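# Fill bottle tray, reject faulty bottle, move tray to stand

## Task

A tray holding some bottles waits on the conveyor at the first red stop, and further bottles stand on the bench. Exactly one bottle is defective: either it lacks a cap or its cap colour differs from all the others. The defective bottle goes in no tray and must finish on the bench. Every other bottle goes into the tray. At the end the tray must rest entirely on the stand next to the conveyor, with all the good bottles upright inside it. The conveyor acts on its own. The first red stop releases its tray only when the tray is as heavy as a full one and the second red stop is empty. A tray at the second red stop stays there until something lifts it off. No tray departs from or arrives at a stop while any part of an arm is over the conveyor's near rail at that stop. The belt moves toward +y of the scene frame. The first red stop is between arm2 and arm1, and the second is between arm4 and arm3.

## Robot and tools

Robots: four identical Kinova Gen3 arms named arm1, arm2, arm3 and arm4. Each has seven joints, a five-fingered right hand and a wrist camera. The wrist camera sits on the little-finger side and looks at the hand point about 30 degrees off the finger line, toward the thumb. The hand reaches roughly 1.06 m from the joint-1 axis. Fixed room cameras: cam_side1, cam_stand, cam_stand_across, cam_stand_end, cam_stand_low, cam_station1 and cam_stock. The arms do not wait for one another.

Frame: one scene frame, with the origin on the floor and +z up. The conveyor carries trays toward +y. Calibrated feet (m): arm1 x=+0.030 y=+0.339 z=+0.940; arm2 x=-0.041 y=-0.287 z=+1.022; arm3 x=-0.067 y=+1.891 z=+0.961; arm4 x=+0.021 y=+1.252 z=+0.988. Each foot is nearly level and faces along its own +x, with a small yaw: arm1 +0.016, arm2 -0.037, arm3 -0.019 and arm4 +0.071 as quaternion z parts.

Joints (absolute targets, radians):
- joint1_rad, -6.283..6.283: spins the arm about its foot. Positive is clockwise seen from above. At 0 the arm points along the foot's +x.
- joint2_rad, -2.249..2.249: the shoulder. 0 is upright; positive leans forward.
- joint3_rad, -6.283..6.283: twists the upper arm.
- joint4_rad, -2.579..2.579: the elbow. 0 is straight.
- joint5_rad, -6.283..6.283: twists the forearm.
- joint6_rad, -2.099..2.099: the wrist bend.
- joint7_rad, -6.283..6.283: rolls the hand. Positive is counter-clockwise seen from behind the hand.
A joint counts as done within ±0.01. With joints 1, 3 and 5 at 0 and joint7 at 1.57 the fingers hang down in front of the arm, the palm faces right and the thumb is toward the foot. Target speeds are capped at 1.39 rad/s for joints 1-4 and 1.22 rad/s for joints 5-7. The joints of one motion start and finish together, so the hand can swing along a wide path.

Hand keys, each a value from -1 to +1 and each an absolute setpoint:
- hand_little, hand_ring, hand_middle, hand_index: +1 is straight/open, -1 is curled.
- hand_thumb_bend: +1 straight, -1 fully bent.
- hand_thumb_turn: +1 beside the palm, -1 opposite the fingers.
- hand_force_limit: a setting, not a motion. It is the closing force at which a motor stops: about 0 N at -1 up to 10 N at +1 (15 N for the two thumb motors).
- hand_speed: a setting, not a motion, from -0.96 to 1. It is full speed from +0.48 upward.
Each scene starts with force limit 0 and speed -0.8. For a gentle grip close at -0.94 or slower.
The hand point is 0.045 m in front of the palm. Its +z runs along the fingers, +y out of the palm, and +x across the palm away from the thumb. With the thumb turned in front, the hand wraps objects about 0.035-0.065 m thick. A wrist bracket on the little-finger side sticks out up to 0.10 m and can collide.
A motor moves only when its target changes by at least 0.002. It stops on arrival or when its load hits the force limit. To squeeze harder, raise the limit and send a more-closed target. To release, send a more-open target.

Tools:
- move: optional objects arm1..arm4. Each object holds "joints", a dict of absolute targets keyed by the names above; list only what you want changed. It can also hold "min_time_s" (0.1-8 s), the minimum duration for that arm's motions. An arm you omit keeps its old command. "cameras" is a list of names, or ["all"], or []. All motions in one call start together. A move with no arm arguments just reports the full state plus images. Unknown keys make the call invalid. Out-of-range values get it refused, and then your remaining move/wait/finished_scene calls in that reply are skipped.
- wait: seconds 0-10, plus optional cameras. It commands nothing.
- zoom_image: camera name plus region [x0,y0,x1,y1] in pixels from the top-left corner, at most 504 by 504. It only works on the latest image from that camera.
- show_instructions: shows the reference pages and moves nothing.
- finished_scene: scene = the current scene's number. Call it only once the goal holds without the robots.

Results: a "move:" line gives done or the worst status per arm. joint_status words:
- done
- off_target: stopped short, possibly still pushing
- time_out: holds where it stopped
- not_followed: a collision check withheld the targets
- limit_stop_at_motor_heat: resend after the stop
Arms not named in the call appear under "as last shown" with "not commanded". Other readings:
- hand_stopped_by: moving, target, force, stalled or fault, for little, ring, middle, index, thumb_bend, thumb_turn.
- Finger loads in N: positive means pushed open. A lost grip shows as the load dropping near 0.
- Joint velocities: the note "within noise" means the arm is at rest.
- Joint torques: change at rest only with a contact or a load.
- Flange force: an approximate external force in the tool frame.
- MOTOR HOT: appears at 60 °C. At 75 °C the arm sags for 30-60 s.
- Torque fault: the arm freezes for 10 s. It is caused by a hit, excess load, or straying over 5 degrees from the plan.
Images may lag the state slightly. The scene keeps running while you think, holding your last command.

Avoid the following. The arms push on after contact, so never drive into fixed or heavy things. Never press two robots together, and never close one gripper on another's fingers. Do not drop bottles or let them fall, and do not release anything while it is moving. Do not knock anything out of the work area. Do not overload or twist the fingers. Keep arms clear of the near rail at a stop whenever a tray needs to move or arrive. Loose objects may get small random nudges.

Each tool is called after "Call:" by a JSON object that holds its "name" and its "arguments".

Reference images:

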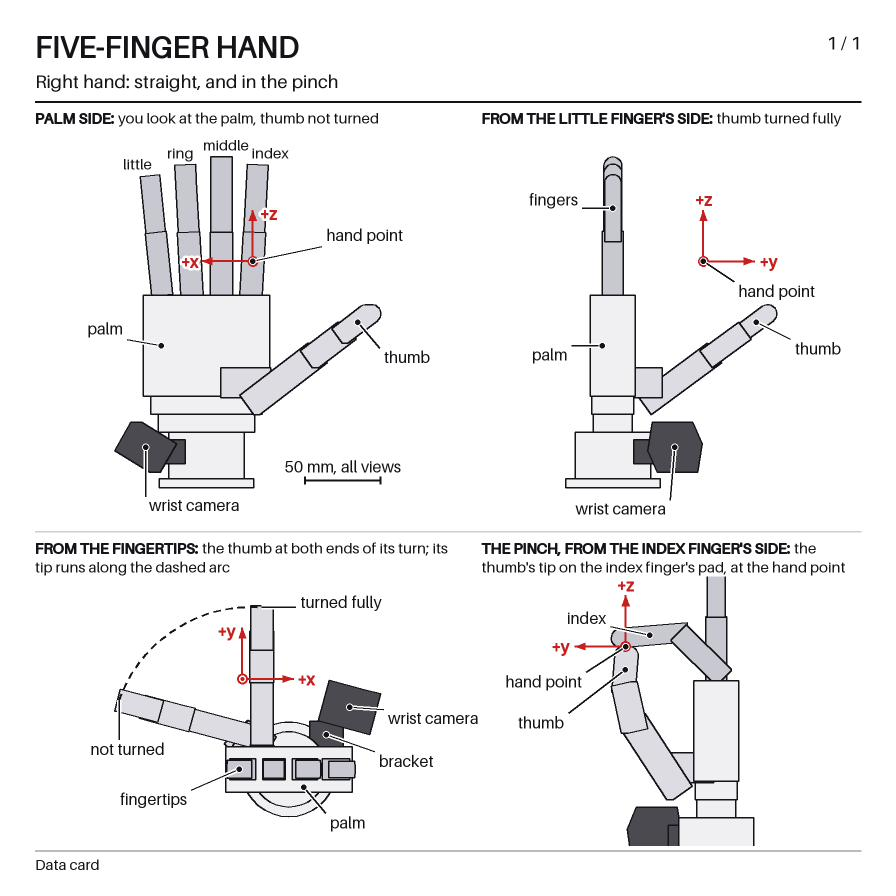

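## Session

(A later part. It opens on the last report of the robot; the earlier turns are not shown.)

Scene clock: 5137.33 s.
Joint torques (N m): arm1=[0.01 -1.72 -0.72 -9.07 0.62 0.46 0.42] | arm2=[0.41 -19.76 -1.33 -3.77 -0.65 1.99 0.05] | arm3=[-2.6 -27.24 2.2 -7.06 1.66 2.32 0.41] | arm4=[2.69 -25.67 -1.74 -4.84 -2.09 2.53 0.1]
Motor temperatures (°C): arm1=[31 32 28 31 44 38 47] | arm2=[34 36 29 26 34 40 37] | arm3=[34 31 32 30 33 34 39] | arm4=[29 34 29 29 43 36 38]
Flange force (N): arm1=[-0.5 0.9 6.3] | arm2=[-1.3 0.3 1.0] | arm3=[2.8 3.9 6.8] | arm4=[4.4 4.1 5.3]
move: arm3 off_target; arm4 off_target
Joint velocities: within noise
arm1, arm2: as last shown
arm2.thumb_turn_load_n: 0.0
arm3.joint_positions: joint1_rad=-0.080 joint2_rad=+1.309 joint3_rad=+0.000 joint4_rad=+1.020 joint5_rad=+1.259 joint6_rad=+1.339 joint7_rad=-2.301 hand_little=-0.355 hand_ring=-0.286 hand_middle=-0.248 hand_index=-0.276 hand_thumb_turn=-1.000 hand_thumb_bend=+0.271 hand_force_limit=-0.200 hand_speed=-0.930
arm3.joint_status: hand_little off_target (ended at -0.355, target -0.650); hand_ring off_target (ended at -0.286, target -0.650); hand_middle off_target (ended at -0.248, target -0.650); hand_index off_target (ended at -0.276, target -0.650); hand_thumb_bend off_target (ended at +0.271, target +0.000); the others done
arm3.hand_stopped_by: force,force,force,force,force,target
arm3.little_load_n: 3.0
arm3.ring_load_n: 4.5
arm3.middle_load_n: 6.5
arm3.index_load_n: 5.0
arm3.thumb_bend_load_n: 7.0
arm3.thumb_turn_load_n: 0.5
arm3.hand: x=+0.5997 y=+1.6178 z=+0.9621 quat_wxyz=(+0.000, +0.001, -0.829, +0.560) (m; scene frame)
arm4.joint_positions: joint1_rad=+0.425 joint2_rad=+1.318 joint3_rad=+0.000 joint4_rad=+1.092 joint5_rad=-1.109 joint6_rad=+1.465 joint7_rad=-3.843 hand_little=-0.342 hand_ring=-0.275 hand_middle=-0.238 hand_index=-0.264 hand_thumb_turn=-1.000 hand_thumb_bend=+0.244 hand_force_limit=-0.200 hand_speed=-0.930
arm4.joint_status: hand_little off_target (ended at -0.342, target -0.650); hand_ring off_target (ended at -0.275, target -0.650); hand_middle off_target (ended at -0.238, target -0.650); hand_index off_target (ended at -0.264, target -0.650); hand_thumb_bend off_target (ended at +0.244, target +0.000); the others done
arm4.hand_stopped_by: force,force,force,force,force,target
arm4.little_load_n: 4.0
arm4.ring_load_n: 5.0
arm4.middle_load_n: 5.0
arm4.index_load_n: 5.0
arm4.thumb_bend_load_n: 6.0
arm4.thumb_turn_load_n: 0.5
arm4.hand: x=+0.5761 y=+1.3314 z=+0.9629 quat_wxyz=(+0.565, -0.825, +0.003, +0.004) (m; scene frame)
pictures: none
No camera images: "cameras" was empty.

Call:
{"name": "move", "arguments": {"arm3": {"joints": {"hand_thumb_bend": -0.05, "hand_index": -0.7, "hand_middle": -0.7, "hand_ring": -0.7, "hand_little": -0.7, "hand_force_limit": 0.3, "hand_speed": -0.94}}, "arm4": {"joints": {"hand_thumb_bend": -0.05, "hand_index": -0.7, "hand_middle": -0.7, "hand_ring": -0.7, "hand_little": -0.7, "hand_force_limit": 0.3, "hand_speed": -0.94}}, "cameras": []}}

Call:
{"name": "move", "arguments": {"arm3": {"joints": {"joint1_rad": -0.0802, "joint2_rad": 1.2718, "joint4_rad": 1.038, "joint5_rad": 1.2543, "joint6_rad": 1.3457, "joint7_rad": -2.2811}, "min_time_s": 3}, "arm4": {"joints": {"joint1_rad": 0.4253, "joint2_rad": 1.2789, "joint4_rad": 1.112, "joint5_rad": -1.1072, "joint6_rad": 1.4733, "joint7_rad": -3.8596}, "min_time_s": 3}, "cameras": ["arm3_cam_wrist", "arm4_cam_wrist", "cam_stand_across", "cam_stand", "cam_stand_end"]}}

Call:
{"name": "zoom_image", "arguments": {"camera": "cam_stand_across", "region": [200, 60, 672, 260]}}

Scene clock: 5386.03 s.
Joint torques (N m): arm1=[0.05 -1.77 -0.77 -9.09 0.6 0.37 0.4] | arm2=[0.42 -19.73 -1.32 -3.83 -0.63 1.99 0.05] | arm3=[-4.07 -28.06 1.46 -7.06 1.5 2.48 0.39] | arm4=[3.84 -26.57 -1.35 -5.65 -2.41 2.18 0.19]
Motor temperatures (°C): arm1=[31 32 28 31 44 37 47] | arm2=[34 36 29 26 34 40 37] | arm3=[34 33 31 30 33 34 39] | arm4=[29 36 29 29 42 36 38]
Flange force (N): arm1=[-0.3 0.9 6.0] | arm2=[-1.2 0.3 1.3] | arm3=[1.3 4.4 9.8] | arm4=[3.1 4.1 7.1]
move: arm3 off_target; arm4 off_target
Joint velocities: within noise
arm1, arm2: as last shown
arm3.joint_positions: joint1_rad=-0.080 joint2_rad=+1.309 joint3_rad=+0.000 joint4_rad=+1.020 joint5_rad=+1.259 joint6_rad=+1.339 joint7_rad=-2.301 hand_little=-0.364 hand_ring=-0.290 hand_middle=-0.248 hand_index=-0.280 hand_thumb_turn=-1.000 hand_thumb_bend=+0.267 hand_force_limit=+0.300 hand_speed=-0.940
arm3.joint_status: hand_little off_target (ended at -0.364, target -0.700); hand_ring off_target (ended at -0.290, target -0.700); hand_middle off_target (ended at -0.248, target -0.700); hand_index off_target (ended at -0.280, target -0.700); hand_thumb_bend off_target (ended at +0.267, target -0.050); the others done
arm3.hand_stopped_by: force,force,force,force,force,target
arm3.little_load_n: 7.0
arm3.ring_load_n: 6.0
arm3.middle_load_n: 6.0
arm3.index_load_n: 7.0
arm3.thumb_bend_load_n: 9.5
arm3.thumb_turn_load_n: 1.0
arm3.hand: x=+0.5997 y=+1.6178 z=+0.9621 quat_wxyz=(+0.000, +0.001, -0.829, +0.560) (m; scene frame)
arm4.joint_positions: joint1_rad=+0.425 joint2_rad=+1.318 joint3_rad=+0.000 joint4_rad=+1.092 joint5_rad=-1.109 joint6_rad=+1.465 joint7_rad=-3.843 hand_little=-0.351 hand_ring=-0.279 hand_middle=-0.241 hand_index=-0.268 hand_thumb_turn=-1.000 hand_thumb_bend=+0.238 hand_force_limit=+0.300 hand_speed=-0.940
arm4.joint_status: hand_little off_target (ended at -0.351, target -0.700); hand_ring off_target (ended at -0.279, target -0.700); hand_middle off_target (ended at -0.241, target -0.700); hand_index off_target (ended at -0.268, target -0.700); hand_thumb_bend off_target (ended at +0.238, target -0.050); the others done
arm4.hand_stopped_by: force,force,force,force,force,target
arm4.little_load_n: 7.0
arm4.ring_load_n: 6.5
arm4.middle_load_n: 6.0
arm4.index_load_n: 6.5
arm4.thumb_bend_load_n: 9.0
arm4.thumb_turn_load_n: 0.5
arm4.hand: x=+0.5761 y=+1.3314 z=+0.9629 quat_wxyz=(+0.565, -0.825, +0.003, +0.004) (m; scene frame)
pictures: none
No camera images: "cameras" was empty.

Scene clock: 5389.33 s.
Joint torques (N m): arm1=[-0.03 -1.72 -0.63 -9.02 0.63 0.41 0.44] | arm2=[0.42 -19.75 -1.32 -3.88 -0.65 2 0.05] | arm3=[-5.61 -28.44 0.51 -7.32 1.3 2.42 0.52] | arm4=[5.99 -27.65 -0.22 -6.63 -2.56 1.8 0.1]
Motor temperatures (°C): arm1=[31 32 28 31 44 37 47] | arm2=[34 36 29 26 34 40 37] | arm3=[34 33 31 30 33 34 39] | arm4=[29 36 29 29 42 36 38]
Flange force (N): arm1=[-0.8 0.8 5.9] | arm2=[-1.2 0.2 1.5] | arm3=[1.5 4.4 12.6] | arm4=[2.0 4.0 10.8]
move: arm3 done; arm4 done
Joint velocities: within noise
arm1, arm2: as last shown
arm3.joint_positions: joint1_rad=-0.080 joint2_rad=+1.272 joint3_rad=+0.000 joint4_rad=+1.038 joint5_rad=+1.254 joint6_rad=+1.346 joint7_rad=-2.281 hand_little=-0.364 hand_ring=-0.290 hand_middle=-0.248 hand_index=-0.280 hand_thumb_turn=-1.000 hand_thumb_bend=+0.267 hand_force_limit=+0.300 hand_speed=-0.940
arm3.joint_status: all done
arm3.hand_stopped_by: force,force,force,force,force,target
arm3.little_load_n: 8.0
arm3.ring_load_n: 7.0
arm3.middle_load_n: 6.5
arm3.index_load_n: 7.0
arm3.thumb_bend_load_n: 10.0
arm3.thumb_turn_load_n: 1.0
arm3.hand: x=+0.5995 y=+1.6178 z=+0.9818 quat_wxyz=(+0.001, +0.001, -0.829, +0.560) (m; scene frame)
arm4.joint_positions: joint1_rad=+0.425 joint2_rad=+1.279 joint3_rad=+0.000 joint4_rad=+1.112 joint5_rad=-1.107 joint6_rad=+1.473 joint7_rad=-3.860 hand_little=-0.351 hand_ring=-0.279 hand_middle=-0.241 hand_index=-0.268 hand_thumb_turn=-1.000 hand_thumb_bend=+0.238 hand_force_limit=+0.300 hand_speed=-0.940
arm4.joint_status: all done
arm4.hand_stopped_by: force,force,force,force,force,target
arm4.little_load_n: 7.0
arm4.ring_load_n: 6.0
arm4.middle_load_n: 6.5
arm4.index_load_n: 6.5
arm4.thumb_bend_load_n: 10.0
arm4.thumb_turn_load_n: 1.0
arm4.hand: x=+0.5763 y=+1.3311 z=+0.9829 quat_wxyz=(+0.565, -0.825, +0.003, +0.004) (m; scene frame)
pictures: arm3_cam_wrist, arm4_cam_wrist, cam_stand, cam_stand_across, cam_stand_end
Images, in order (width x height): arm3_cam_wrist 672x504, arm4_cam_wrist 672x504, cam_stand 672x504, cam_stand_across 672x504, cam_stand_end 672x504.

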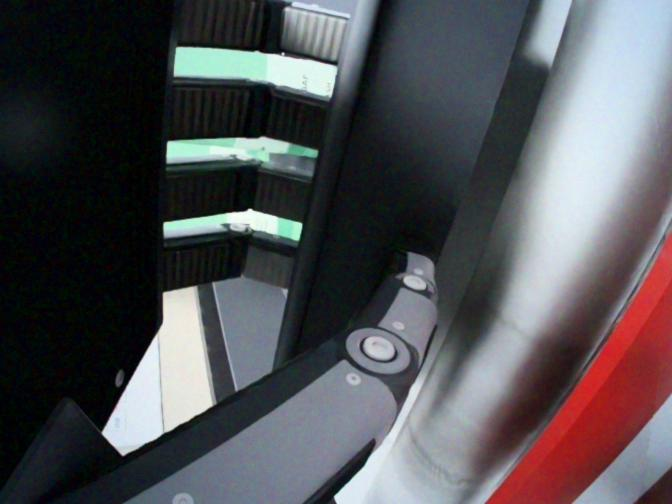

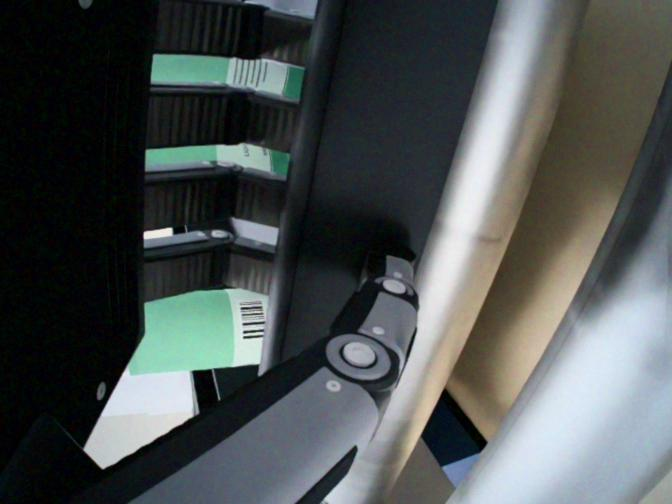

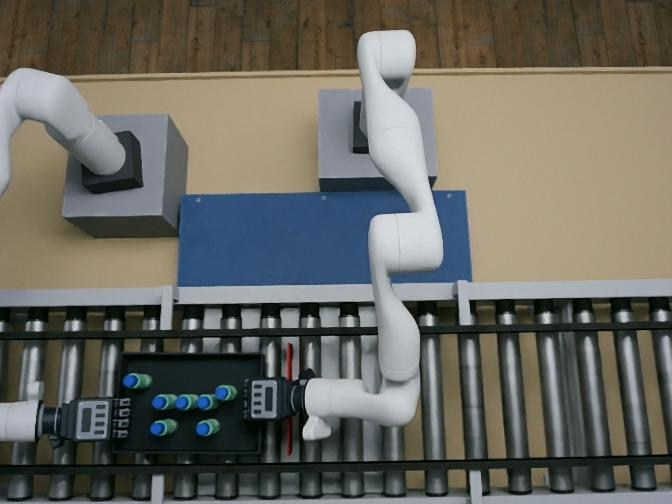

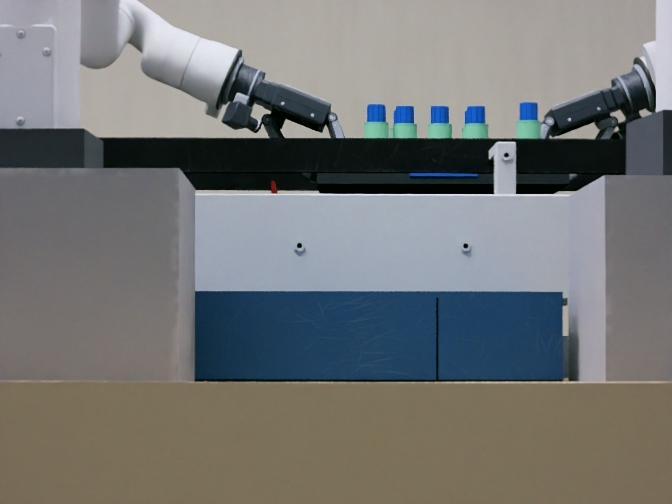

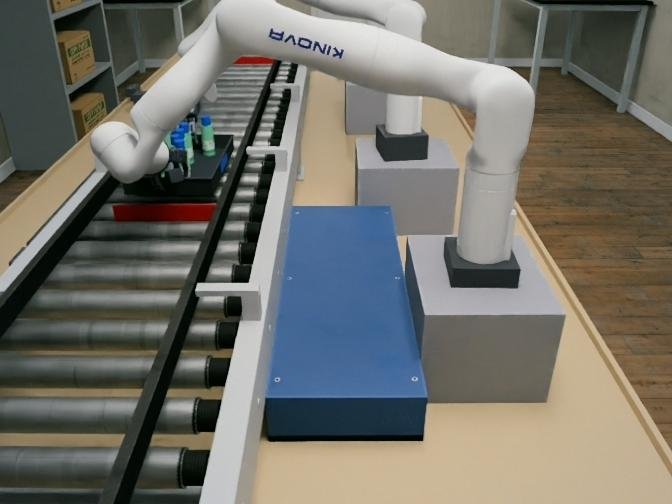

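Scaled by 1.068 from the camera's 672x504 image, which has a finer 960x720 frame.

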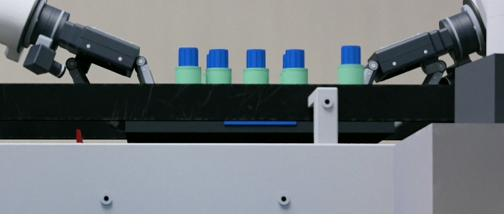

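Call:
{"name": "move", "arguments": {"arm3": {"joints": {"joint1_rad": -0.0802, "joint2_rad": 1.2, "joint4_rad": 1.0616, "joint5_rad": 1.2444, "joint6_rad": 1.3608, "joint7_rad": -2.235}, "min_time_s": 3}, "arm4": {"joints": {"joint1_rad": 0.4253, "joint2_rad": 1.2036, "joint4_rad": 1.1417, "joint5_rad": -1.1037, "joint6_rad": 1.4939, "joint7_rad": -3.9007}, "min_time_s": 3}, "cameras": []}}

Call:
{"name": "move", "arguments": {"arm3": {"joints": {"joint1_rad": -0.0802, "joint2_rad": 1.1251, "joint4_rad": 1.0715, "joint5_rad": 1.232, "joint6_rad": 1.3819, "joint7_rad": -2.1726}, "min_time_s": 3}, "arm4": {"joints": {"joint1_rad": 0.4253, "joint2_rad": 1.1244, "joint4_rad": 1.1586, "joint5_rad": -1.1001, "joint6_rad": 1.5221, "joint7_rad": -3.9563}, "min_time_s": 3}, "cameras": ["arm4_cam_wrist", "cam_stand_across", "cam_stand", "cam_stand_end"]}}

Scene clock: 5433.93 s.
Joint torques (N m): arm1=[-0.01 -1.69 -0.62 -9.04 0.6 0.46 0.4] | arm2=[0.4 -19.75 -1.3 -3.81 -0.65 2.02 0.04] | arm3=[-7.3 -28.3 -0.83 -7.58 0.85 2.14 0.49] | arm4=[7.76 -27.6 1.11 -7.3 -2.35 1.23 0]
Motor temperatures (°C): arm1=[31 32 28 31 44 37 47] | arm2=[34 36 29 26 34 40 37] | arm3=[34 33 31 30 33 34 39] | arm4=[29 37 29 29 42 36 38]
Flange force (N): arm1=[-0.7 0.9 6.2] | arm2=[-1.3 0.2 1.2] | arm3=[0.8 3.5 15.5] | arm4=[1.7 2.9 13.5]
move: arm3 done; arm4 done
Joint velocities: within noise
arm1, arm2: as last shown
arm2.thumb_turn_load_n: 0.5
arm3.joint_positions: joint1_rad=-0.080 joint2_rad=+1.200 joint3_rad=+0.000 joint4_rad=+1.062 joint5_rad=+1.244 joint6_rad=+1.361 joint7_rad=-2.235 hand_little=-0.364 hand_ring=-0.289 hand_middle=-0.248 hand_index=-0.280 hand_thumb_turn=-1.000 hand_thumb_bend=+0.267 hand_force_limit=+0.300 hand_speed=-0.940
arm3.joint_status: all done
arm3.hand_stopped_by: force,force,force,force,force,target
arm3.little_load_n: 9.0
arm3.ring_load_n: 7.5
arm3.middle_load_n: 7.0
arm3.index_load_n: 7.0
arm3.thumb_bend_load_n: 9.5
arm3.thumb_turn_load_n: 1.5
arm3.hand: x=+0.5997 y=+1.6179 z=+1.0218 quat_wxyz=(+0.000, +0.001, -0.829, +0.560) (m; scene frame)
arm4.joint_positions: joint1_rad=+0.425 joint2_rad=+1.204 joint3_rad=+0.000 joint4_rad=+1.142 joint5_rad=-1.104 joint6_rad=+1.494 joint7_rad=-3.901 hand_little=-0.351 hand_ring=-0.279 hand_middle=-0.241 hand_index=-0.268 hand_thumb_turn=-1.000 hand_thumb_bend=+0.238 hand_force_limit=+0.300 hand_speed=-0.940
arm4.joint_status: all done
arm4.hand_stopped_by: force,force,force,force,force,target
arm4.little_load_n: 7.5
arm4.ring_load_n: 6.5
arm4.middle_load_n: 6.5
arm4.index_load_n: 6.5
arm4.thumb_bend_load_n: 10.0
arm4.thumb_turn_load_n: 0.5
arm4.hand: x=+0.5767 y=+1.3306 z=+1.0229 quat_wxyz=(+0.565, -0.825, +0.003, +0.004) (m; scene frame)
pictures: none
No camera images: "cameras" was empty.

Scene clock: 5437.23 s.
Joint torques (N m): arm1=[0.03 -1.72 -0.69 -9.11 0.62 0.42 0.41] | arm2=[0.39 -19.75 -1.3 -3.83 -0.69 2.01 0.03] | arm3=[-9.73 -28.12 -2.49 -7.88 0.34 1.91 0.47] | arm4=[10.21 -27.49 3.01 -8.34 -2.08 0.45 0.05]
Motor temperatures (°C): arm1=[31 32 28 31 44 37 47] | arm2=[34 36 29 26 34 40 37] | arm3=[34 33 31 30 33 34 39] | arm4=[29 37 29 29 42 36 38]
Flange force (N): arm1=[-0.6 1.0 6.3] | arm2=[-1.3 0.1 1.3] | arm3=[-0.1 2.2 19.4] | arm4=[1.0 1.1 17.1]
move: arm3 done; arm4 done
Joint velocities: within noise
arm1.joint_positions: joint1_rad=+0.600 joint2_rad=-0.324 joint3_rad=+0.000 joint4_rad=+1.600 joint5_rad=+0.000 joint6_rad=+1.900 joint7_rad=+0.200 hand_little=+1.000 hand_ring=+1.000 hand_middle=+0.500 hand_index=+0.500 hand_thumb_turn=-1.000 hand_thumb_bend=+0.600 hand_force_limit=-0.350 hand_speed=-0.880
arm1.joint_status: not commanded
arm1.hand_stopped_by: target,target,target,target,target,target
arm1.little_load_n: 0.0
arm1.ring_load_n: 0.0
arm1.middle_load_n: 0.0
arm1.index_load_n: 0.0
arm1.thumb_bend_load_n: 0.0
arm1.thumb_turn_load_n: 0.0
arm1.hand: x=+0.1046 y=+0.2870 z=+1.3957 quat_wxyz=(+0.010, +0.566, -0.824, -0.015) (m; scene frame)
arm2.joint_positions: joint1_rad=+1.123 joint2_rad=+0.966 joint3_rad=+0.000 joint4_rad=+1.470 joint5_rad=-0.364 joint6_rad=+2.007 joint7_rad=-1.899 hand_little=+1.000 hand_ring=+1.000 hand_middle=+0.700 hand_index=+0.700 hand_thumb_turn=-1.000 hand_thumb_bend=+0.800 hand_force_limit=-0.350 hand_speed=-0.800
arm2.joint_status: not commanded
arm2.hand_stopped_by: target,target,target,target,target,target
arm2.little_load_n: 0.0
arm2.ring_load_n: 0.0
arm2.middle_load_n: 0.0
arm2.index_load_n: 0.0
arm2.thumb_bend_load_n: 0.0
arm2.thumb_turn_load_n: 0.5
arm2.hand: x=+0.1803 y=-0.5014 z=+1.1995 quat_wxyz=(+0.464, -0.565, -0.541, -0.416) (m; scene frame)
arm3.joint_positions: joint1_rad=-0.080 joint2_rad=+1.125 joint3_rad=+0.000 joint4_rad=+1.072 joint5_rad=+1.232 joint6_rad=+1.382 joint7_rad=-2.173 hand_little=-0.364 hand_ring=-0.289 hand_middle=-0.248 hand_index=-0.280 hand_thumb_turn=-1.000 hand_thumb_bend=+0.267 hand_force_limit=+0.300 hand_speed=-0.940
arm3.joint_status: all done
arm3.hand_stopped_by: force,force,force,force,force,target
arm3.little_load_n: 10.5
arm3.ring_load_n: 8.5
arm3.middle_load_n: 7.5
arm3.index_load_n: 7.0
arm3.thumb_bend_load_n: 9.5
arm3.thumb_turn_load_n: 1.5
arm3.hand: x=+0.5998 y=+1.6179 z=+1.0669 quat_wxyz=(+0.000, +0.001, -0.829, +0.560) (m; scene frame)
arm4.joint_positions: joint1_rad=+0.425 joint2_rad=+1.124 joint3_rad=+0.000 joint4_rad=+1.159 joint5_rad=-1.100 joint6_rad=+1.522 joint7_rad=-3.956 hand_little=-0.351 hand_ring=-0.279 hand_middle=-0.241 hand_index=-0.268 hand_thumb_turn=-1.000 hand_thumb_bend=+0.238 hand_force_limit=+0.300 hand_speed=-0.940
arm4.joint_status: all done
arm4.hand_stopped_by: force,force,force,force,force,target
arm4.little_load_n: 8.0
arm4.ring_load_n: 7.5
arm4.middle_load_n: 7.5
arm4.index_load_n: 7.0
arm4.thumb_bend_load_n: 10.0
arm4.thumb_turn_load_n: 0.5
arm4.hand: x=+0.5772 y=+1.3299 z=+1.0679 quat_wxyz=(+0.565, -0.825, +0.003, +0.004) (m; scene frame)
pictures: arm4_cam_wrist, cam_stand, cam_stand_across, cam_stand_end
Images, in order (width x height): arm4_cam_wrist 672x504, cam_stand 672x504, cam_stand_across 672x504, cam_stand_end 672x504.

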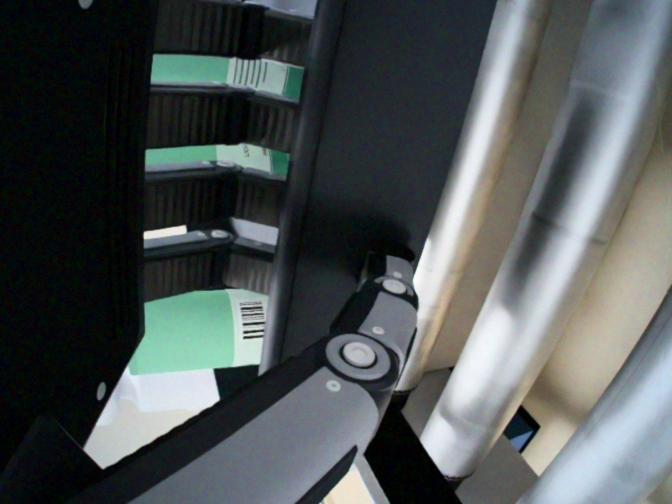

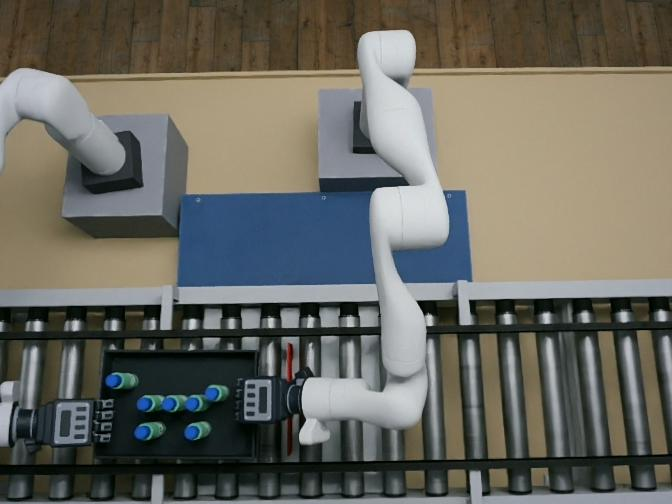

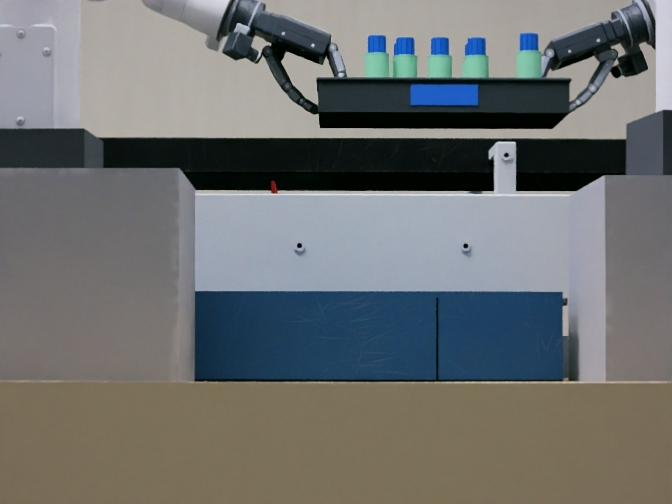

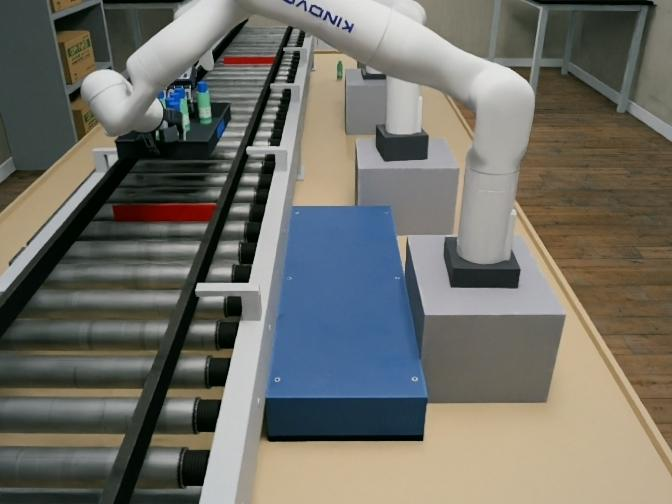

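Call:
{"name": "move", "arguments": {"arm3": {"joints": {"joint1_rad": -0.0845, "joint2_rad": 1.0102, "joint4_rad": 1.3649, "joint5_rad": 1.2665, "joint6_rad": 1.3284, "joint7_rad": -2.3469}, "min_time_s": 3}, "arm4": {"joints": {"joint1_rad": 0.4535, "joint2_rad": 1.0257, "joint4_rad": 1.4263, "joint5_rad": -1.0924, "joint6_rad": 1.4624, "joint7_rad": -3.7965}, "min_time_s": 3}, "cameras": ["cam_stand_across"]}}

Call:
{"name": "move", "arguments": {"arm3": {"joints": {"joint1_rad": -0.0899, "joint2_rad": 0.9194, "joint4_rad": 1.6135, "joint5_rad": 1.3033, "joint6_rad": 1.2873, "joint7_rad": -2.5043}, "min_time_s": 3}, "arm4": {"joints": {"joint1_rad": 0.49, "joint2_rad": 0.9501, "joint4_rad": 1.6514, "joint5_rad": -1.0819, "joint6_rad": 1.4116, "joint7_rad": -3.6534}, "min_time_s": 3}, "cameras": ["cam_stand_across", "cam_stand", "cam_stand_end"]}}

Scene clock: 5564.90 s.
Joint torques (N m): arm1=[-0.14 -1.66 -0.74 -9.11 0.65 0.41 0.45] | arm2=[0.41 -19.76 -1.31 -3.82 -0.67 1.97 0.02] | arm3=[-4.43 -25.64 0.52 -6.78 1.2 2.71 0.44] | arm4=[4.85 -24.62 -0.17 -6.02 -2.66 2.09 0.02]
Motor temperatures (°C): arm1=[31 32 28 31 44 37 47] | arm2=[34 36 29 26 34 40 37] | arm3=[34 34 31 30 33 34 39] | arm4=[29 38 29 29 42 36 38]
Flange force (N): arm1=[-0.6 1.1 6.3] | arm2=[-1.3 0.2 1.1] | arm3=[0.6 5.1 12.0] | arm4=[1.4 4.3 9.6]
move: arm3 done; arm4 done
Joint velocities: within noise
arm1, arm2: as last shown
arm1.middle_load_n: 0.5
arm2.index_load_n: -0.5
arm3.joint_positions: joint1_rad=-0.085 joint2_rad=+1.010 joint3_rad=+0.000 joint4_rad=+1.365 joint5_rad=+1.267 joint6_rad=+1.328 joint7_rad=-2.347 hand_little=-0.364 hand_ring=-0.289 hand_middle=-0.248 hand_index=-0.280 hand_thumb_turn=-1.000 hand_thumb_bend=+0.267 hand_force_limit=+0.300 hand_speed=-0.940
arm3.joint_status: all done
arm3.hand_stopped_by: force,force,force,force,force,target
arm3.little_load_n: 8.5
arm3.ring_load_n: 6.5
arm3.middle_load_n: 6.5
arm3.index_load_n: 6.0
arm3.thumb_bend_load_n: 10.0
arm3.thumb_turn_load_n: 1.5
arm3.hand: x=+0.5398 y=+1.6179 z=+1.0669 quat_wxyz=(+0.000, +0.001, -0.829, +0.560) (m; scene frame)
arm4.joint_positions: joint1_rad=+0.454 joint2_rad=+1.026 joint3_rad=+0.000 joint4_rad=+1.426 joint5_rad=-1.092 joint6_rad=+1.462 joint7_rad=-3.796 hand_little=-0.351 hand_ring=-0.279 hand_middle=-0.241 hand_index=-0.268 hand_thumb_turn=-1.000 hand_thumb_bend=+0.238 hand_force_limit=+0.300 hand_speed=-0.940
arm4.joint_status: all done
arm4.hand_stopped_by: force,force,force,force,force,target
arm4.little_load_n: 7.0
arm4.ring_load_n: 6.0
arm4.middle_load_n: 6.0
arm4.index_load_n: 6.0
arm4.thumb_bend_load_n: 10.0
arm4.thumb_turn_load_n: 0.5
arm4.hand: x=+0.5165 y=+1.3312 z=+1.0679 quat_wxyz=(+0.565, -0.825, +0.003, +0.004) (m; scene frame)
pictures: cam_stand_across
Images, in order (width x height): cam_stand_across 672x504.

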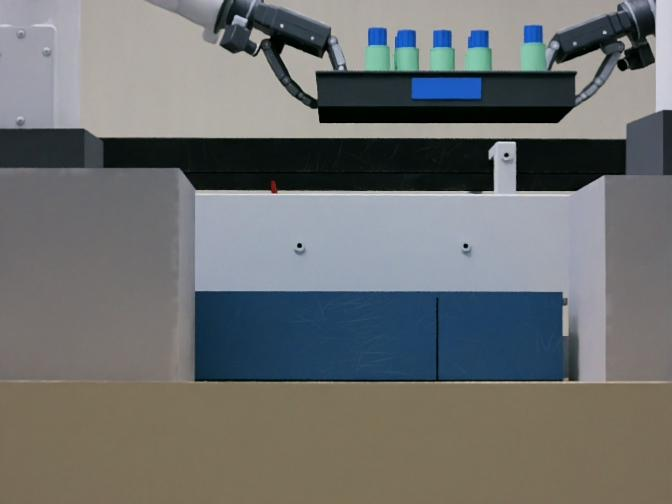

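Scene clock: 5568.20 s.
Joint torques (N m): arm1=[-0.08 -1.7 -0.64 -9.05 0.64 0.45 0.45] | arm2=[0.42 -19.72 -1.29 -3.79 -0.65 1.98 0.03] | arm3=[-3.88 -23.09 0.38 -5.36 0.67 2.89 0.44] | arm4=[4.6 -22.47 0.11 -5.05 -2.41 2.4 -0.01]
Motor temperatures (°C): arm1=[31 32 28 31 44 37 47] | arm2=[34 36 29 26 34 40 37] | arm3=[34 34 31 30 33 34 39] | arm4=[29 38 29 29 42 36 38]
Flange force (N): arm1=[-0.9 0.9 6.2] | arm2=[-1.2 0.3 1.1] | arm3=[0.3 5.0 12.2] | arm4=[0.5 4.3 10.0]
move: arm3 done; arm4 done
Joint velocities: within noise
arm1, arm2: as last shown
arm1.middle_load_n: 0.0
arm1.thumb_bend_load_n: -0.5
arm3.joint_positions: joint1_rad=-0.090 joint2_rad=+0.919 joint3_rad=+0.000 joint4_rad=+1.613 joint5_rad=+1.303 joint6_rad=+1.287 joint7_rad=-2.504 hand_little=-0.364 hand_ring=-0.289 hand_middle=-0.248 hand_index=-0.280 hand_thumb_turn=-1.000 hand_thumb_bend=+0.267 hand_force_limit=+0.300 hand_speed=-0.940
arm3.joint_status: all done
arm3.hand_stopped_by: force,force,force,force,force,target
arm3.little_load_n: 8.5
arm3.ring_load_n: 7.0
arm3.middle_load_n: 6.5
arm3.index_load_n: 6.0
arm3.thumb_bend_load_n: 10.0
arm3.thumb_turn_load_n: 1.5
arm3.hand: x=+0.4798 y=+1.6178 z=+1.0669 quat_wxyz=(+0.000, +0.001, -0.829, +0.560) (m; scene frame)
arm4.joint_positions: joint1_rad=+0.490 joint2_rad=+0.950 joint3_rad=+0.000 joint4_rad=+1.651 joint5_rad=-1.082 joint6_rad=+1.412 joint7_rad=-3.653 hand_little=-0.351 hand_ring=-0.279 hand_middle=-0.241 hand_index=-0.268 hand_thumb_turn=-1.000 hand_thumb_bend=+0.238 hand_force_limit=+0.300 hand_speed=-0.940
arm4.joint_status: all done
arm4.hand_stopped_by: force,force,force,force,force,target
arm4.little_load_n: 7.5
arm4.ring_load_n: 6.5
arm4.middle_load_n: 6.0
arm4.index_load_n: 6.0
arm4.thumb_bend_load_n: 10.0
arm4.thumb_turn_load_n: 0.5
arm4.hand: x=+0.4565 y=+1.3313 z=+1.0681 quat_wxyz=(+0.565, -0.825, +0.003, +0.004) (m; scene frame)
pictures: cam_stand, cam_stand_across, cam_stand_end
Images, in order (width x height): cam_stand 672x504, cam_stand_across 672x504, cam_stand_end 672x504.

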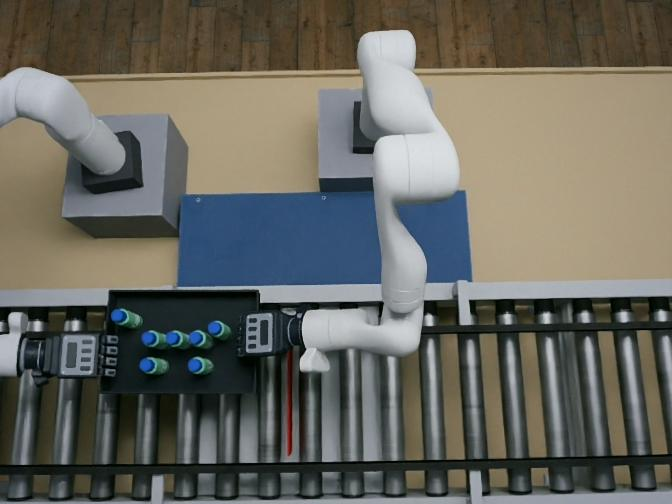

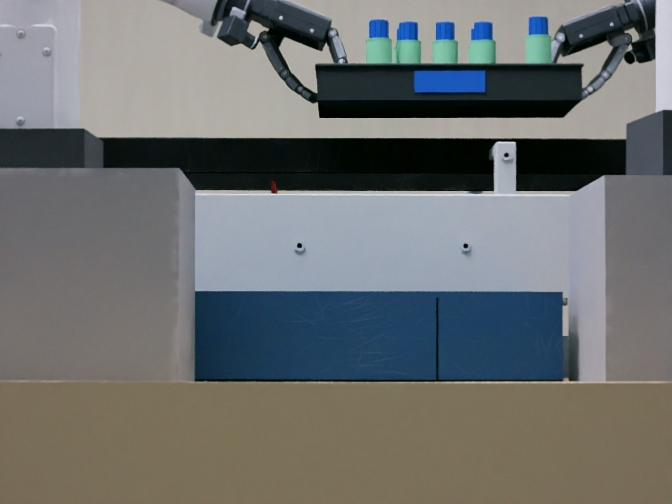

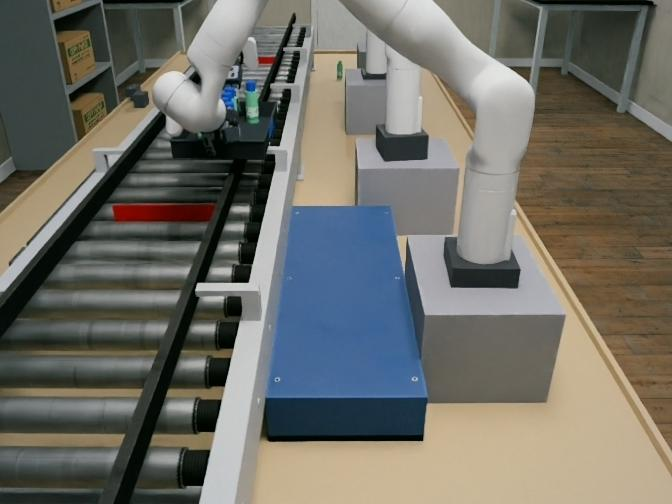

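Call:
{"name": "move", "arguments": {"arm3": {"joints":{"joint1_rad":-0.1077,"joint2_rad":0.8460,"joint3_rad":0,"joint4_rad":1.8362,"joint5_rad":1.3333,"joint6_rad":1.2585,"joint7_rad":-2.6582},"min_time_s":3}, "arm4": {"joints":{"joint1_rad":0.5253,"joint2_rad":0.8899,"joint3_rad":0,"joint4_rad":1.8598,"joint5_rad":-1.0763,"joint6_rad":1.3554,"joint7_rad":-3.5129},"min_time_s":3}, "cameras": ["cam_stand"]}}

Scene clock: 5645.03 s.
Joint torques (N m): arm1=[-0.02 -1.59 -0.51 -9.18 0.64 0.4 0.42] | arm2=[0.43 -19.75 -1.28 -3.83 -0.64 2.01 0.03] | arm3=[-4.25 -20.55 -0.42 -3.84 0.12 2.69 0.46] | arm4=[4.8 -20.48 0.79 -4.23 -2.07 2.43 0.02]
Motor temperatures (°C): arm1=[31 32 28 31 44 37 47] | arm2=[34 36 29 26 34 40 37] | arm3=[34 34 31 30 33 34 39] | arm4=[29 38 29 29 42 36 38]
Flange force (N): arm1=[-1.3 1.2 6.6] | arm2=[-1.3 0.3 1.3] | arm3=[-0.3 4.2 14.0] | arm4=[-0.2 3.8 11.5]
move: arm3 done; arm4 done
Joint velocities: within noise
arm1, arm2: as last shown
arm1.thumb_bend_load_n: 0.0
arm2.index_load_n: 0.0
arm2.thumb_turn_load_n: 0.0
arm3.joint_positions: joint1_rad=-0.108 joint2_rad=+0.846 joint3_rad=+0.000 joint4_rad=+1.836 joint5_rad=+1.333 joint6_rad=+1.258 joint7_rad=-2.658 hand_little=-0.364 hand_ring=-0.289 hand_middle=-0.248 hand_index=-0.280 hand_thumb_turn=-1.000 hand_thumb_bend=+0.267 hand_force_limit=+0.300 hand_speed=-0.940
arm3.joint_status: all done
arm3.hand_stopped_by: force,force,force,force,force,target
arm3.little_load_n: 8.5
arm3.ring_load_n: 7.5
arm3.middle_load_n: 7.0
arm3.index_load_n: 6.0
arm3.thumb_bend_load_n: 10.0
arm3.thumb_turn_load_n: 1.5
arm3.hand: x=+0.4200 y=+1.6228 z=+1.0669 quat_wxyz=(+0.000, +0.001, -0.829, +0.560) (m; scene frame)
arm4.joint_positions: joint1_rad=+0.525 joint2_rad=+0.890 joint3_rad=+0.000 joint4_rad=+1.860 joint5_rad=-1.076 joint6_rad=+1.355 joint7_rad=-3.513 hand_little=-0.351 hand_ring=-0.279 hand_middle=-0.241 hand_index=-0.268 hand_thumb_turn=-1.000 hand_thumb_bend=+0.238 hand_force_limit=+0.300 hand_speed=-0.940
arm4.joint_status: all done
arm4.hand_stopped_by: force,force,force,force,force,target
arm4.little_load_n: 7.5
arm4.ring_load_n: 7.0
arm4.middle_load_n: 6.0
arm4.index_load_n: 6.0
arm4.thumb_bend_load_n: 10.0
arm4.thumb_turn_load_n: 0.5
arm4.hand: x=+0.3965 y=+1.3364 z=+1.0680 quat_wxyz=(+0.565, -0.825, +0.003, +0.004) (m; scene frame)
pictures: cam_stand
Images, in order (width x height): cam_stand 672x504.

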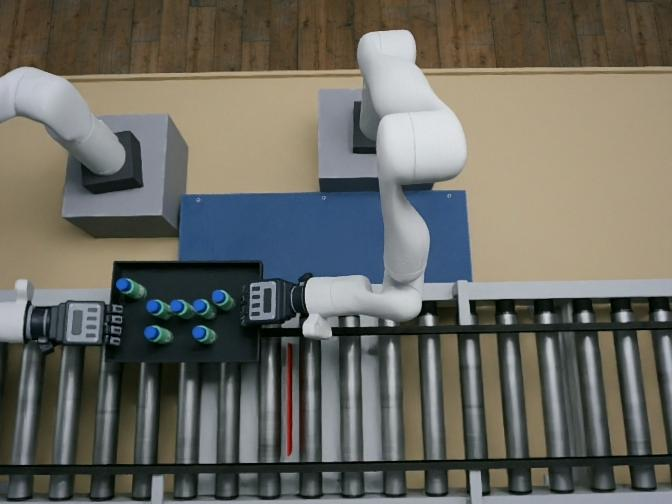

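Call:
{"name": "move", "arguments": {"arm3": {"joints":{"joint1_rad":-0.1309,"joint2_rad":0.7889,"joint3_rad":0,"joint4_rad":2.0429,"joint5_rad":1.3615,"joint6_rad":1.2339,"joint7_rad":-2.8141},"min_time_s":3}, "arm4": {"joints":{"joint1_rad":0.5709,"joint2_rad":0.8464,"joint3_rad":0,"joint4_rad":2.0512,"joint5_rad":-1.0672,"joint6_rad":1.2970,"joint7_rad":-3.3718},"min_time_s":3}, "cameras": ["cam_stand"]}}

Scene clock: 5686.63 s.
Joint torques (N m): arm1=[0.07 -1.78 -0.69 -9.15 0.66 0.43 0.35] | arm2=[0.38 -19.75 -1.31 -3.85 -0.68 2 0.02] | arm3=[-4.37 -18.11 -1.26 -2.21 -0.53 2.21 0.47] | arm4=[5.07 -18.68 1.48 -3.48 -1.79 2.25 0.04]
Motor temperatures (°C): arm1=[31 32 28 31 44 37 47] | arm2=[34 36 29 26 34 40 37] | arm3=[34 33 31 30 33 34 39] | arm4=[29 37 29 28 42 36 38]
Flange force (N): arm1=[-0.4 0.9 6.4] | arm2=[-1.3 0.1 1.3] | arm3=[-1.1 3.3 16.1] | arm4=[-0.8 3.3 13.4]
move: arm3 done; arm4 done
Joint velocities: within noise
arm1, arm2: as last shown
arm2.thumb_turn_load_n: 0.5
arm3.joint_positions: joint1_rad=-0.131 joint2_rad=+0.789 joint3_rad=+0.000 joint4_rad=+2.043 joint5_rad=+1.362 joint6_rad=+1.234 joint7_rad=-2.814 hand_little=-0.364 hand_ring=-0.289 hand_middle=-0.248 hand_index=-0.279 hand_thumb_turn=-1.000 hand_thumb_bend=+0.267 hand_force_limit=+0.300 hand_speed=-0.940
arm3.joint_status: all done
arm3.hand_stopped_by: force,force,force,force,force,target
arm3.little_load_n: 9.5
arm3.ring_load_n: 8.0
arm3.middle_load_n: 7.5
arm3.index_load_n: 6.0
arm3.thumb_bend_load_n: 9.5
arm3.thumb_turn_load_n: 1.5
arm3.hand: x=+0.3600 y=+1.6278 z=+1.0668 quat_wxyz=(+0.000, +0.001, -0.829, +0.560) (m; scene frame)
arm4.joint_positions: joint1_rad=+0.571 joint2_rad=+0.846 joint3_rad=+0.000 joint4_rad=+2.051 joint5_rad=-1.067 joint6_rad=+1.297 joint7_rad=-3.372 hand_little=-0.351 hand_ring=-0.279 hand_middle=-0.241 hand_index=-0.268 hand_thumb_turn=-1.000 hand_thumb_bend=+0.238 hand_force_limit=+0.300 hand_speed=-0.940
arm4.joint_status: all done
arm4.hand_stopped_by: force,force,force,force,force,target
arm4.little_load_n: 8.5
arm4.ring_load_n: 7.0
arm4.middle_load_n: 6.5
arm4.index_load_n: 6.5
arm4.thumb_bend_load_n: 10.0
arm4.thumb_turn_load_n: 0.5
arm4.hand: x=+0.3366 y=+1.3414 z=+1.0682 quat_wxyz=(+0.565, -0.825, +0.003, +0.004) (m; scene frame)
pictures: cam_stand
Images, in order (width x height): cam_stand 672x504.

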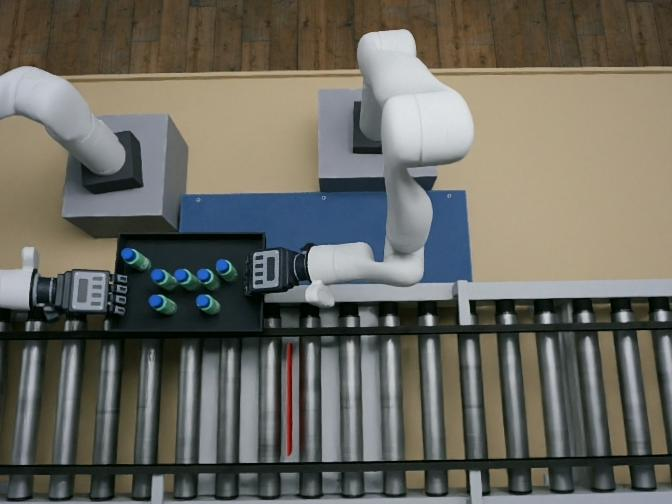

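Call:
{"name": "move", "arguments": {"arm3": {"joints":{"joint1_rad":-0.1615,"joint2_rad":0.7509,"joint3_rad":0,"joint4_rad":2.2393,"joint5_rad":1.3887,"joint6_rad":1.2099,"joint7_rad":-2.9809},"min_time_s":3}, "arm4": {"joints":{"joint1_rad":0.6309,"joint2_rad":0.8229,"joint3_rad":0,"joint4_rad":2.2299,"joint5_rad":-1.0524,"joint6_rad":1.2297,"joint7_rad":-3.2248},"min_time_s":3}, "cameras": ["cam_stand"]}}

Scene clock: 5748.30 s.
Joint torques (N m): arm1=[-0.07 -1.68 -0.62 -9.07 0.6 0.44 0.44] | arm2=[0.4 -19.75 -1.33 -3.82 -0.66 2.02 0.03] | arm3=[-3.07 -15.7 -0.19 -0.5 -0.85 2.4 0.5] | arm4=[3.94 -16.57 0.61 -1.76 -1.67 2.82 0.01]
Motor temperatures (°C): arm1=[31 32 28 31 44 37 47] | arm2=[34 36 29 26 34 40 37] | arm3=[34 33 31 30 33 34 39] | arm4=[29 37 29 28 42 36 38]
Flange force (N): arm1=[-0.8 0.9 6.2] | arm2=[-1.3 0.2 1.3] | arm3=[-1.0 3.8 14.8] | arm4=[-1.5 4.2 11.6]
move: arm3 done; arm4 done
Joint velocities: within noise
arm1, arm2: as last shown
arm2.thumb_bend_load_n: -0.5
arm3.joint_positions: joint1_rad=-0.161 joint2_rad=+0.751 joint3_rad=+0.000 joint4_rad=+2.239 joint5_rad=+1.389 joint6_rad=+1.210 joint7_rad=-2.981 hand_little=-0.364 hand_ring=-0.289 hand_middle=-0.247 hand_index=-0.279 hand_thumb_turn=-1.000 hand_thumb_bend=+0.267 hand_force_limit=+0.300 hand_speed=-0.940
arm3.joint_status: all done
arm3.hand_stopped_by: force,force,force,force,force,target
arm3.little_load_n: 9.0
arm3.ring_load_n: 7.5
arm3.middle_load_n: 7.0
arm3.index_load_n: 5.5
arm3.thumb_bend_load_n: 10.0
arm3.thumb_turn_load_n: 1.5
arm3.hand: x=+0.2999 y=+1.6325 z=+1.0666 quat_wxyz=(+0.000, +0.001, -0.829, +0.560) (m; scene frame)
arm4.joint_positions: joint1_rad=+0.631 joint2_rad=+0.823 joint3_rad=+0.000 joint4_rad=+2.230 joint5_rad=-1.052 joint6_rad=+1.230 joint7_rad=-3.225 hand_little=-0.350 hand_ring=-0.279 hand_middle=-0.241 hand_index=-0.268 hand_thumb_turn=-1.000 hand_thumb_bend=+0.238 hand_force_limit=+0.300 hand_speed=-0.940
arm4.joint_status: all done
arm4.hand_stopped_by: force,force,force,force,force,target
arm4.little_load_n: 9.0
arm4.ring_load_n: 7.0
arm4.middle_load_n: 6.0
arm4.index_load_n: 6.0
arm4.thumb_bend_load_n: 10.0
arm4.thumb_turn_load_n: 0.5
arm4.hand: x=+0.2765 y=+1.3468 z=+1.0682 quat_wxyz=(+0.565, -0.825, +0.003, +0.004) (m; scene frame)
pictures: cam_stand
Images, in order (width x height): cam_stand 672x504.

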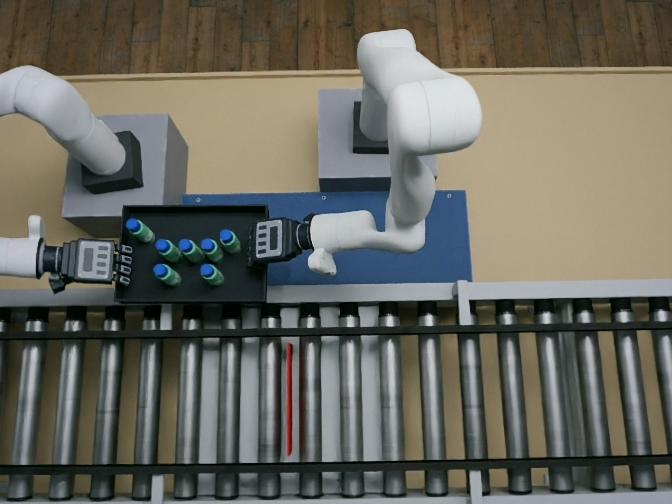

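Call:
{"name": "move", "arguments": {"arm3": {"joints":{"joint1_rad":-0.2652,"joint2_rad":0.7548,"joint3_rad":0,"joint4_rad":2.3750,"joint5_rad":1.3390,"joint6_rad":1.1895,"joint7_rad":-3.1292},"min_time_s":3}, "arm4": {"joints":{"joint1_rad":0.6278,"joint2_rad":0.8425,"joint3_rad":0,"joint4_rad":2.3916,"joint5_rad":-1.1204,"joint6_rad":1.1451,"joint7_rad":-3.0518},"min_time_s":3}, "cameras": ["cam_stand","cam_stand_end"]}}

Scene clock: 5802.40 s.
Joint torques (N m): arm1=[-0.09 -1.67 -0.68 -9.11 0.72 0.46 0.52] | arm2=[0.43 -19.73 -1.32 -3.8 -0.65 1.99 0.07] | arm3=[-3.68 -14.15 -1.24 0.53 -1.22 1.51 0.59] | arm4=[4.55 -15.56 1.42 -0.95 -1.44 2.37 0.07]
Motor temperatures (°C): arm1=[31 32 28 31 44 37 47] | arm2=[34 36 29 26 34 40 37] | arm3=[34 32 31 30 33 34 39] | arm4=[29 36 29 28 42 36 38]
Flange force (N): arm1=[-1.1 0.9 6.5] | arm2=[-1.2 0.3 1.1] | arm3=[-1.2 2.4 18.7] | arm4=[-2.0 3.1 14.6]
move: arm3 done; arm4 done
Joint velocities: within noise
arm1, arm2: as last shown
arm2.little_load_n: 0.5
arm2.middle_load_n: -0.5
arm2.thumb_bend_load_n: 0.0
arm2.thumb_turn_load_n: 0.0
arm3.joint_positions: joint1_rad=-0.265 joint2_rad=+0.755 joint3_rad=+0.000 joint4_rad=+2.375 joint5_rad=+1.339 joint6_rad=+1.190 joint7_rad=-3.129 hand_little=-0.364 hand_ring=-0.289 hand_middle=-0.247 hand_index=-0.279 hand_thumb_turn=-1.000 hand_thumb_bend=+0.267 hand_force_limit=+0.300 hand_speed=-0.940
arm3.joint_status: all done
arm3.hand_stopped_by: force,force,force,force,force,target
arm3.little_load_n: 10.0
arm3.ring_load_n: 8.5
arm3.middle_load_n: 8.0
arm3.index_load_n: 6.0
arm3.thumb_bend_load_n: 9.5
arm3.thumb_turn_load_n: 1.5
arm3.hand: x=+0.2550 y=+1.6574 z=+1.0619 quat_wxyz=(+0.000, +0.001, -0.829, +0.560) (m; scene frame)
arm4.joint_positions: joint1_rad=+0.628 joint2_rad=+0.842 joint3_rad=+0.000 joint4_rad=+2.392 joint5_rad=-1.120 joint6_rad=+1.145 joint7_rad=-3.052 hand_little=-0.350 hand_ring=-0.279 hand_middle=-0.241 hand_index=-0.268 hand_thumb_turn=-1.000 hand_thumb_bend=+0.238 hand_force_limit=+0.300 hand_speed=-0.940
arm4.joint_status: all done
arm4.hand_stopped_by: force,force,force,force,force,target
arm4.little_load_n: 9.5
arm4.ring_load_n: 8.0
arm4.middle_load_n: 6.5
arm4.index_load_n: 6.0
arm4.thumb_bend_load_n: 10.0
arm4.thumb_turn_load_n: 0.5
arm4.hand: x=+0.2316 y=+1.3718 z=+1.0630 quat_wxyz=(+0.565, -0.825, +0.003, +0.004) (m; scene frame)
pictures: cam_stand, cam_stand_end
Images, in order (width x height): cam_stand 672x504, cam_stand_end 672x504.

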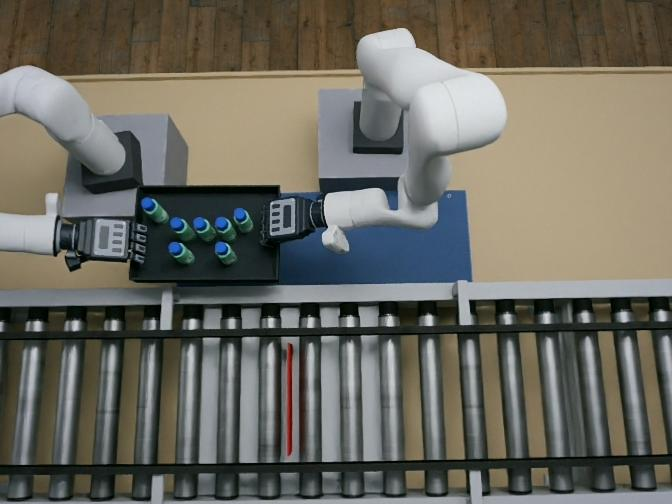

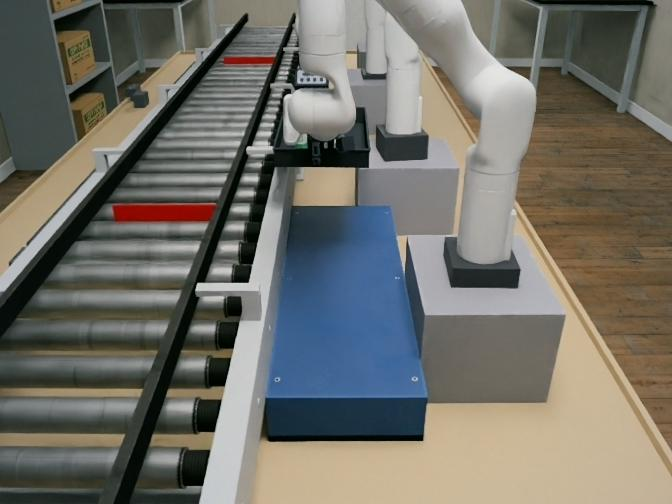

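Call:
{"name": "move", "arguments": {"arm3": {"joints":{"joint1_rad":-0.4213,"joint2_rad":0.8131,"joint3_rad":0,"joint4_rad":2.4580,"joint5_rad":1.2398,"joint6_rad":1.1415,"joint7_rad":-3.2737},"min_time_s":3}, "arm4": {"joints":{"joint1_rad":0.5649,"joint2_rad":0.9391,"joint3_rad":0,"joint4_rad":2.5362,"joint5_rad":-1.2977,"joint6_rad":1.0718,"joint7_rad":-2.7945},"min_time_s":3}, "cameras": ["cam_stand","cam_stand_end"]}}

Scene clock: 5851.03 s.
Joint torques (N m): arm1=[-0.04 -1.7 -0.74 -9.18 0.67 0.44 0.42] | arm2=[0.42 -19.76 -1.34 -3.83 -0.64 2.02 0.05] | arm3=[-1.71 -12.95 0.84 2.52 -1.52 2.37 0.56] | arm4=[3 -14.25 -0.68 2.87 -0.63 3.72 0.03]
Motor temperatures (°C): arm1=[31 32 28 31 44 37 47] | arm2=[34 36 29 26 34 40 37] | arm3=[34 31 31 30 33 34 39] | arm4=[29 35 29 28 42 36 38]
Flange force (N): arm1=[-0.5 1.1 6.6] | arm2=[-1.3 0.3 1.3] | arm3=[-1.2 4.3 13.4] | arm4=[-2.2 5.9 9.1]
move: arm3 done; arm4 done
Joint velocities: within noise
arm1, arm2: as last shown
arm2.little_load_n: 0.0
arm2.middle_load_n: 0.0
arm3.joint_positions: joint1_rad=-0.421 joint2_rad=+0.813 joint3_rad=+0.000 joint4_rad=+2.458 joint5_rad=+1.240 joint6_rad=+1.141 joint7_rad=-3.274 hand_little=-0.364 hand_ring=-0.289 hand_middle=-0.247 hand_index=-0.279 hand_thumb_turn=-1.000 hand_thumb_bend=+0.267 hand_force_limit=+0.300 hand_speed=-0.940
arm3.joint_status: all done
arm3.hand_stopped_by: force,force,force,force,force,target
arm3.little_load_n: 10.0
arm3.ring_load_n: 8.0
arm3.middle_load_n: 6.5
arm3.index_load_n: 5.0
arm3.thumb_bend_load_n: 10.5
arm3.thumb_turn_load_n: 1.5
arm3.hand: x=+0.2199 y=+1.6919 z=+1.0471 quat_wxyz=(+0.000, +0.001, -0.829, +0.560) (m; scene frame)
arm4.joint_positions: joint1_rad=+0.565 joint2_rad=+0.939 joint3_rad=+0.000 joint4_rad=+2.536 joint5_rad=-1.298 joint6_rad=+1.072 joint7_rad=-2.794 hand_little=-0.350 hand_ring=-0.279 hand_middle=-0.241 hand_index=-0.268 hand_thumb_turn=-1.000 hand_thumb_bend=+0.238 hand_force_limit=+0.300 hand_speed=-0.940
arm4.joint_status: all done
arm4.hand_stopped_by: force,force,force,force,force,target
arm4.little_load_n: 9.5
arm4.ring_load_n: 7.0
arm4.middle_load_n: 5.5
arm4.index_load_n: 4.5
arm4.thumb_bend_load_n: 10.5
arm4.thumb_turn_load_n: 0.5
arm4.hand: x=+0.1966 y=+1.4074 z=+1.0484 quat_wxyz=(+0.565, -0.825, +0.003, +0.004) (m; scene frame)
pictures: cam_stand, cam_stand_end
Images, in order (width x height): cam_stand 672x504, cam_stand_end 672x504.

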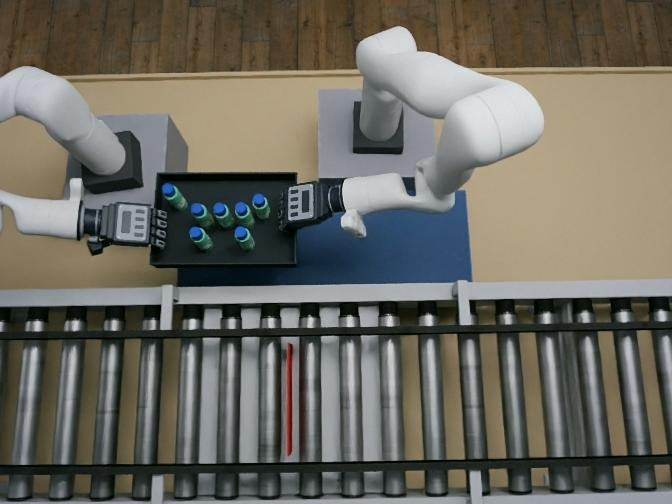

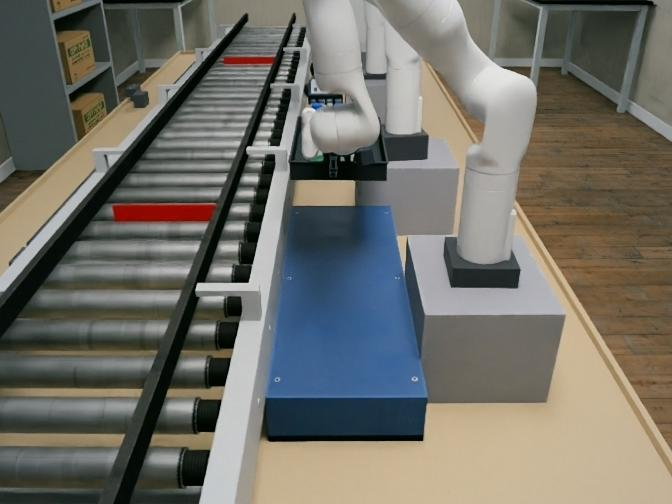

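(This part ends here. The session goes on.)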